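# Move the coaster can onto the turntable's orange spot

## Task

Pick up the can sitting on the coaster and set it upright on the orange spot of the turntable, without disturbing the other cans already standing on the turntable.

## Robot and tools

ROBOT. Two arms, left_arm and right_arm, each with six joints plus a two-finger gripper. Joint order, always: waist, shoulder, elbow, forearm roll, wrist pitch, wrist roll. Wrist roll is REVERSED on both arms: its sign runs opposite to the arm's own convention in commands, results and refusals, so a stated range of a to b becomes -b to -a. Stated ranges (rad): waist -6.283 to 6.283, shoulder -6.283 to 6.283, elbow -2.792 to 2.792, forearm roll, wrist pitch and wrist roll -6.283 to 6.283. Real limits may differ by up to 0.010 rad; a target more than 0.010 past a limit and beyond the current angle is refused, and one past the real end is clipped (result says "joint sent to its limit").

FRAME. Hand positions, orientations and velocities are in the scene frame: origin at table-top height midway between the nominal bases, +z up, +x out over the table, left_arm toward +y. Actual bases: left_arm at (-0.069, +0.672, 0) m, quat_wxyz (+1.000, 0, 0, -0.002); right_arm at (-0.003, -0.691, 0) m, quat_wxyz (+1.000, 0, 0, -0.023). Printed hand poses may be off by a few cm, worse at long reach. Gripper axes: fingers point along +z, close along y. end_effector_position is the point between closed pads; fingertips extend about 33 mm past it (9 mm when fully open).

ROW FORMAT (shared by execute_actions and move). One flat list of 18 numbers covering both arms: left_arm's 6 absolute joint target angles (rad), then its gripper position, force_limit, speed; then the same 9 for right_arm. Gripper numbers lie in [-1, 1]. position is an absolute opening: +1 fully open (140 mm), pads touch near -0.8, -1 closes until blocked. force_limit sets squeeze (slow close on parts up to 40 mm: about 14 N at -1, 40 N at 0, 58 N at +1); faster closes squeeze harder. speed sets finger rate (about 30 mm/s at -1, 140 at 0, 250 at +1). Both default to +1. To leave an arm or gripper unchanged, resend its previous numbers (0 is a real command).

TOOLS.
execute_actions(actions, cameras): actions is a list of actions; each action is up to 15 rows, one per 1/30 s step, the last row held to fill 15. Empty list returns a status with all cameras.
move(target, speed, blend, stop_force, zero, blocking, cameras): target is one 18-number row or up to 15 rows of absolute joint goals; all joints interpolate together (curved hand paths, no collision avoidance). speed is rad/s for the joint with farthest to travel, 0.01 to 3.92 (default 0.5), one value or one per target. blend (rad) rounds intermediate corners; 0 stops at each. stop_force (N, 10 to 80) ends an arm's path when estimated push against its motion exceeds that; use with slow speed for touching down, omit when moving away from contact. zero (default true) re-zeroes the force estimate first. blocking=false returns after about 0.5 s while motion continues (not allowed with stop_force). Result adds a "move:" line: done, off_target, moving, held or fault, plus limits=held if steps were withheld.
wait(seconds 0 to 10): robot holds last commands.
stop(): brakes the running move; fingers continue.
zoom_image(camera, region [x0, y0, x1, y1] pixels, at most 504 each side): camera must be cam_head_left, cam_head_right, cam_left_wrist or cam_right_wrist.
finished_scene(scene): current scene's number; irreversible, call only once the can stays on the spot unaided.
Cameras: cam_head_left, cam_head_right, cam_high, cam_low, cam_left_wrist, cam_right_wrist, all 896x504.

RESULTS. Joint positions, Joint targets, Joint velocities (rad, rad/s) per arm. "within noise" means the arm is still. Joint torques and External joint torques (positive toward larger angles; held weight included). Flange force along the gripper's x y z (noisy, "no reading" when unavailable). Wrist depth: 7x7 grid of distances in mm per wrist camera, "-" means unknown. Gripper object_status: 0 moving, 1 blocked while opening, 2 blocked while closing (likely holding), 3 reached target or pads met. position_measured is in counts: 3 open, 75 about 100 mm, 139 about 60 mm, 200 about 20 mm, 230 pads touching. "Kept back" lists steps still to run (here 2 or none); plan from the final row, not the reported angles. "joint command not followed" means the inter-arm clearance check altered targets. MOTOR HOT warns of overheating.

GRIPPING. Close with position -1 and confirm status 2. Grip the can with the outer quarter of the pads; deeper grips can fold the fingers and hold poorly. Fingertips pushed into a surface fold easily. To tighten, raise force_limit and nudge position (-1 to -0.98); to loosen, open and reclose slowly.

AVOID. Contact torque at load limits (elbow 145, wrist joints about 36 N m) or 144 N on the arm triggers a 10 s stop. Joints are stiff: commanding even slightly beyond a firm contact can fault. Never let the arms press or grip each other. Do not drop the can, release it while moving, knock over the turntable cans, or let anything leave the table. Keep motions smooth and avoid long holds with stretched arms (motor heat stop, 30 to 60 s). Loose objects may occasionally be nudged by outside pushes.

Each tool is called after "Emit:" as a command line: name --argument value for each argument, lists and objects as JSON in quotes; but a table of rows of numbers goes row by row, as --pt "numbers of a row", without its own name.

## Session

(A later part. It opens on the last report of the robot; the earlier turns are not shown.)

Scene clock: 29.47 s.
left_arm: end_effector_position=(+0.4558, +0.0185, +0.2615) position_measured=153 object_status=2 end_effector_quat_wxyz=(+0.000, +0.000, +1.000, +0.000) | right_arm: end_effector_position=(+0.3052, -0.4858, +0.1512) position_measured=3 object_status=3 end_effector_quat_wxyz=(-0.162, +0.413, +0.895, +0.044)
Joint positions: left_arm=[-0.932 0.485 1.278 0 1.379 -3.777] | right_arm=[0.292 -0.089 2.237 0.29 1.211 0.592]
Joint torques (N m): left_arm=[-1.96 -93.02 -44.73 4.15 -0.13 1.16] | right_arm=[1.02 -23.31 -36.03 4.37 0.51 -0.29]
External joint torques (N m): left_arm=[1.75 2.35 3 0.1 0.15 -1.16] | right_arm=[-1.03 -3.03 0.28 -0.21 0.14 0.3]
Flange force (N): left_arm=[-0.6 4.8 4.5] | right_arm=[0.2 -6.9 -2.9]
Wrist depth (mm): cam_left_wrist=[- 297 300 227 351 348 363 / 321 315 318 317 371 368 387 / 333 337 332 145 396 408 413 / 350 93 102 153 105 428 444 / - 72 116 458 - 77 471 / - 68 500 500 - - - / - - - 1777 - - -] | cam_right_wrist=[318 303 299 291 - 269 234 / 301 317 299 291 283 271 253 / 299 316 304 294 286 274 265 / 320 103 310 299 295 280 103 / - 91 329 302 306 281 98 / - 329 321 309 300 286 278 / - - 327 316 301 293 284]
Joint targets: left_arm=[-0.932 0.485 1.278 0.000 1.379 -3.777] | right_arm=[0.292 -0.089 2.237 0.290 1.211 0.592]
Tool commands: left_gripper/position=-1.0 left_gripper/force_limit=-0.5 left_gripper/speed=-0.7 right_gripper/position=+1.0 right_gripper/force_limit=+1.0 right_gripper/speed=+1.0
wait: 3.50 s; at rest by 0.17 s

Emit:
wait --seconds 2.53

Emit:
move --target '[-0.9316,0.5345,1.4023,0,1.2048,-3.777,-1,-0.5,-0.7,0.292,-0.089,2.237,0.29,1.211,0.592,1,1,1]' --speed 0.35

Emit:
wait --seconds 0.33

Emit:
execute_actions --actions '[[[-0.9316,0.5345,1.4023,0,1.2048,-3.777,0.3,-0.5,0,0.292,-0.089,2.237,0.29,1.211,0.592,1,1,1]]]'

Emit:
move --target '[-0.9316,0.4853,1.2778,0,1.3785,-3.777,0.3,-0.5,0,0.292,-0.089,2.237,0.29,1.211,0.592,1,1,1]' --speed 0.5

Emit:
wait --seconds 1.7 --cameras '["cam_head_left"]'

Emit:
zoom_image --camera "cam_head_left" --region '[490, 285, 540, 335]'

Scene clock: 32.20 s.
left_arm: end_effector_position=(+0.4558, +0.0185, +0.2615) position_measured=153 object_status=2 end_effector_quat_wxyz=(+0.000, +0.000, +1.000, +0.000) | right_arm: end_effector_position=(+0.3052, -0.4858, +0.1512) position_measured=3 object_status=3 end_effector_quat_wxyz=(-0.162, +0.413, +0.895, +0.044)
Joint positions: left_arm=[-0.932 0.485 1.278 0 1.379 -3.777] | right_arm=[0.292 -0.089 2.237 0.29 1.211 0.592]
Joint torques (N m): left_arm=[-1.78 -92.92 -44.61 4.14 -0.13 1.17] | right_arm=[1.01 -23.19 -36.13 4.39 0.54 -0.28]
External joint torques (N m): left_arm=[1.86 2.39 2.95 0.11 0.15 -1.17] | right_arm=[-0.98 -3.37 0.3 -0.23 0.1 0.28]
Flange force (N): left_arm=[-0.8 4.8 4.5] | right_arm=[0.6 -7.4 -3.1]
Wrist depth (mm): cam_left_wrist=[295 297 301 304 348 348 361 / 313 314 316 318 373 370 389 / 293 336 333 145 396 407 412 / 350 93 102 154 105 428 444 / - 72 116 465 - 77 471 / - 68 501 523 - - - / - - - 1752 - - -] | cam_right_wrist=[320 308 299 - 277 268 235 / 302 311 301 291 280 271 258 / 300 316 303 295 285 277 264 / 318 103 307 302 289 143 103 / - 91 317 302 293 286 98 / - 328 322 307 296 286 275 / - - 326 312 302 293 283]
Joint targets: left_arm=[-0.932 0.485 1.278 0.000 1.379 -3.777] | right_arm=[0.292 -0.089 2.237 0.290 1.211 0.592]
Tool commands: left_gripper/position=-1.0 left_gripper/force_limit=-0.5 left_gripper/speed=-0.7 right_gripper/position=+1.0 right_gripper/force_limit=+1.0 right_gripper/speed=+1.0
wait: 2.53 s; at rest from the start

Scene clock: 33.03 s.
left_arm: end_effector_position=(+0.4557, +0.0185, +0.1535) position_measured=153 object_status=2 end_effector_quat_wxyz=(+0.000, +0.000, +1.000, +0.000) | right_arm: end_effector_position=(+0.3052, -0.4858, +0.1512) position_measured=3 object_status=3 end_effector_quat_wxyz=(-0.162, +0.413, +0.895, +0.044)
Joint positions: left_arm=[-0.932 0.534 1.402 0 1.205 -3.777] | right_arm=[0.292 -0.089 2.237 0.29 1.211 0.592]
Joint torques (N m): left_arm=[-1.85 -95.37 -42.47 3.95 -0.11 1.21] | right_arm=[0.58 -24.13 -35.93 4.44 0.46 -0.29]
External joint torques (N m): left_arm=[1.79 2.3 2.78 0.09 0.13 -1.21] | right_arm=[-0.59 -2.19 0.23 -0.29 0.18 0.3]
Flange force (N): left_arm=[-0.9 4.6 3.9] | right_arm=[0.2 -5.0 -2.2]
Wrist depth (mm): cam_left_wrist=[200 202 203 203 208 257 253 / 212 211 217 - 222 273 270 / 226 220 226 145 230 297 301 / 239 93 102 154 105 311 322 / - 72 116 270 76 77 338 / - 68 194 285 - - - / - - - 396 - - -] | cam_right_wrist=[314 309 298 287 281 269 231 / 302 314 302 - 282 271 256 / 299 315 304 296 286 274 264 / 321 103 147 299 288 135 103 / - 91 316 309 292 281 98 / - 331 324 309 297 287 279 / - - 324 - 300 290 285]
Joint targets: left_arm=[-0.932 0.534 1.402 0.000 1.205 -3.777] | right_arm=[0.292 -0.089 2.237 0.290 1.211 0.592]
move: done

Scene clock: 33.37 s.
left_arm: end_effector_position=(+0.4557, +0.0186, +0.1535) position_measured=153 object_status=2 end_effector_quat_wxyz=(+0.000, +0.000, +1.000, +0.000) | right_arm: end_effector_position=(+0.3052, -0.4858, +0.1512) position_measured=3 object_status=3 end_effector_quat_wxyz=(-0.162, +0.413, +0.895, +0.044)
Joint positions: left_arm=[-0.932 0.534 1.402 0 1.205 -3.777] | right_arm=[0.292 -0.089 2.237 0.29 1.211 0.592]
Joint torques (N m): left_arm=[-1.98 -95.28 -42.46 3.96 -0.09 1.17] | right_arm=[0.8 -23.89 -36.11 4.38 0.5 -0.24]
External joint torques (N m): left_arm=[1.79 2.49 2.89 0.07 0.11 -1.17] | right_arm=[-0.79 -2.58 0.33 -0.23 0.14 0.24]
Flange force (N): left_arm=[-0.8 4.6 4.1] | right_arm=[0.3 -5.9 -2.4]
Wrist depth (mm): cam_left_wrist=[200 201 204 204 208 258 253 / 211 210 217 217 221 273 269 / 227 221 226 145 230 297 301 / 238 93 102 154 105 312 324 / - 72 116 270 76 77 340 / - 68 288 288 - - - / - - - 393 - - -] | cam_right_wrist=[317 305 298 287 276 271 224 / 300 314 304 291 282 271 253 / 298 316 304 295 284 274 264 / 321 103 308 300 290 282 103 / - 89 315 306 290 282 98 / - 332 322 307 298 287 279 / - - 327 313 304 299 -]
Joint targets: left_arm=[-0.932 0.534 1.402 0.000 1.205 -3.777] | right_arm=[0.292 -0.089 2.237 0.290 1.211 0.592]
Tool commands: left_gripper/position=-1.0 left_gripper/force_limit=-0.5 left_gripper/speed=-0.7 right_gripper/position=+1.0 right_gripper/force_limit=+1.0 right_gripper/speed=+1.0
wait: 0.33 s; at rest by 0.17 s

Scene clock: 33.80 s.
left_arm: end_effector_position=(+0.4557, +0.0186, +0.1534) position_measured=92 object_status=0 end_effector_quat_wxyz=(+0.000, +0.000, +1.000, +0.000) | right_arm: end_effector_position=(+0.3052, -0.4858, +0.1512) position_measured=3 object_status=3 end_effector_quat_wxyz=(-0.162, +0.413, +0.895, +0.044)
Joint positions: left_arm=[-0.932 0.534 1.402 0 1.205 -3.777] | right_arm=[0.292 -0.089 2.237 0.29 1.211 0.592]
Joint torques (N m): left_arm=[-1.94 -93.78 -41.5 3.95 -0.09 1.18] | right_arm=[0.89 -23.19 -35.97 4.39 0.45 -0.24]
External joint torques (N m): left_arm=[1.59 0.5 1.76 0.08 0.11 -1.18] | right_arm=[-0.88 -3.23 0.24 -0.24 0.19 0.25]
Flange force (N): left_arm=[-0.5 4.7 1.8] | right_arm=[0.7 -7.0 -3.2]
Wrist depth (mm): cam_left_wrist=[199 201 204 205 208 258 252 / 211 211 217 219 221 273 270 / 226 219 226 213 231 297 301 / 238 83 157 158 250 106 317 / - 68 267 167 269 70 79 / - - 284 284 367 - 72 / - - 304 396 399 - -] | cam_right_wrist=[320 309 301 284 276 268 233 / 301 317 302 292 280 271 258 / 298 315 305 296 282 273 265 / 320 103 308 299 291 142 103 / - 91 316 305 293 282 98 / - 330 319 309 300 288 278 / - - 327 317 301 290 284]
Joint targets: left_arm=[-0.932 0.534 1.402 0.000 1.205 -3.777] | right_arm=[0.292 -0.089 2.237 0.290 1.211 0.592]
Kept back: 2 steps.

Scene clock: 34.83 s.
left_arm: end_effector_position=(+0.4558, +0.0185, +0.2615) position_measured=91 object_status=3 end_effector_quat_wxyz=(+0.000, +0.000, +1.000, +0.000) | right_arm: end_effector_position=(+0.3052, -0.4858, +0.1512) position_measured=3 object_status=3 end_effector_quat_wxyz=(-0.162, +0.413, +0.895, +0.044)
Joint positions: left_arm=[-0.932 0.485 1.278 0 1.378 -3.777] | right_arm=[0.292 -0.089 2.237 0.29 1.211 0.592]
Joint torques (N m): left_arm=[-1.74 -91.36 -43.02 4.16 -0.11 1.19] | right_arm=[0.61 -23.81 -36.01 4.43 0.49 -0.27]
External joint torques (N m): left_arm=[1.93 0.77 1.34 0.1 0.13 -1.19] | right_arm=[-0.62 -2.54 0.27 -0.28 0.16 0.27]
Flange force (N): left_arm=[-1.7 3.8 1.8] | right_arm=[0.5 -5.7 -2.4]
Wrist depth (mm): cam_left_wrist=[289 299 299 228 347 348 358 / 313 314 317 323 373 372 389 / 332 334 334 345 346 409 414 / 347 85 158 370 141 107 435 / - 68 384 457 471 70 79 / - - 494 502 509 - 72 / - - 1739 1752 1803 - -] | cam_right_wrist=[318 309 298 279 277 267 235 / 302 313 301 288 280 270 258 / 299 321 319 295 284 274 265 / 322 104 305 298 287 280 103 / - 91 312 301 292 284 98 / - 328 321 308 296 284 278 / - - 328 314 301 291 283]
Joint targets: left_arm=[-0.932 0.485 1.278 0.000 1.379 -3.777] | right_arm=[0.292 -0.089 2.237 0.290 1.211 0.592]
move: done

Scene clock: 36.53 s.
left_arm: end_effector_position=(+0.4558, +0.0185, +0.2615) position_measured=91 object_status=3 end_effector_quat_wxyz=(+0.000, +0.000, +1.000, +0.000) | right_arm: end_effector_position=(+0.3052, -0.4858, +0.1512) position_measured=3 object_status=3 end_effector_quat_wxyz=(-0.162, +0.413, +0.895, +0.044)
Joint positions: left_arm=[-0.932 0.485 1.278 0 1.379 -3.777] | right_arm=[0.292 -0.089 2.237 0.29 1.211 0.592]
Joint torques (N m): left_arm=[-1.93 -91.49 -43.71 4.14 -0.15 1.14] | right_arm=[0.68 -23.52 -36.08 4.43 0.46 -0.19]
External joint torques (N m): left_arm=[1.54 1.09 2.06 0.08 0.17 -1.14] | right_arm=[-0.7 -2.87 0.36 -0.28 0.19 0.19]
Flange force (N): left_arm=[-0.5 4.4 2.8] | right_arm=[0.9 -6.4 -2.7]
Wrist depth (mm): cam_left_wrist=[291 297 300 229 350 347 361 / 312 314 318 324 373 371 386 / 334 334 332 346 348 408 414 / 349 85 288 364 141 107 438 / - 68 391 459 464 70 79 / - - 497 504 506 - 72 / - - 1715 1752 1752 - -] | cam_right_wrist=[320 309 299 286 275 268 231 / 304 317 299 290 280 271 254 / 297 320 307 295 285 274 266 / 320 103 308 299 289 279 103 / - 91 314 306 291 287 98 / - 329 322 310 299 284 280 / - - 327 314 302 290 283]
Joint targets: left_arm=[-0.932 0.485 1.278 0.000 1.379 -3.777] | right_arm=[0.292 -0.089 2.237 0.290 1.211 0.592]
Tool commands: left_gripper/position=+0.3 left_gripper/force_limit=-0.5 left_gripper/speed=+0.0 right_gripper/position=+1.0 right_gripper/force_limit=+1.0 right_gripper/speed=+1.0
wait: 1.70 s; at rest by 0.17 s
Images, in order (width x height): cam_head_left 896x504.

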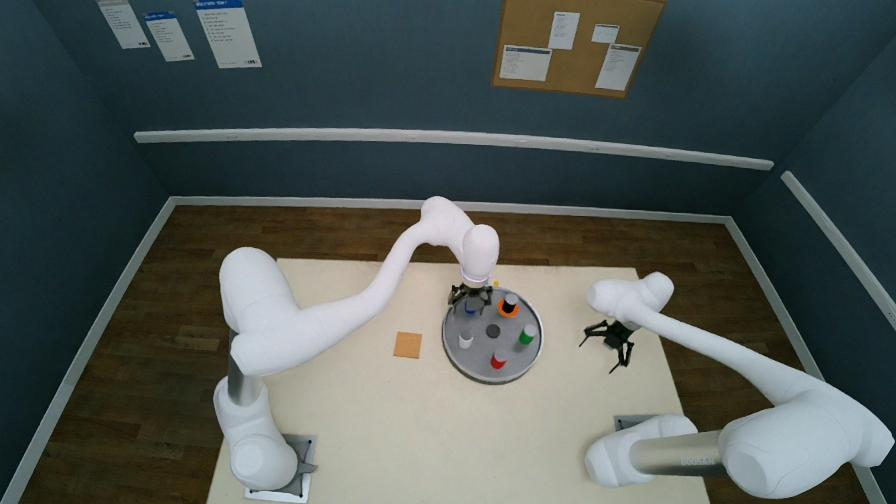

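Scaled by 10.080 from the camera's 896x504 image, which has a finer 1280x720 frame.

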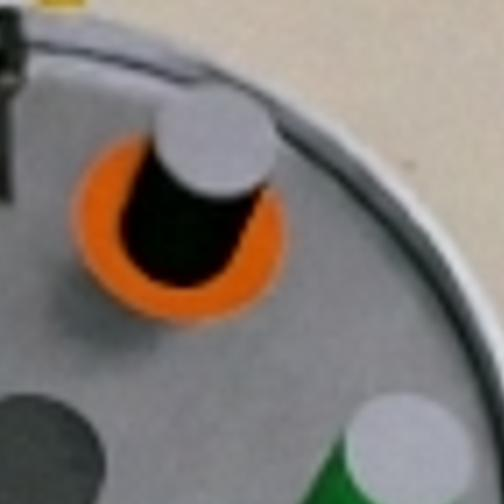

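Nicely centered.

Emit:
finished_scene --scene 2

The scene is finished: the task was done.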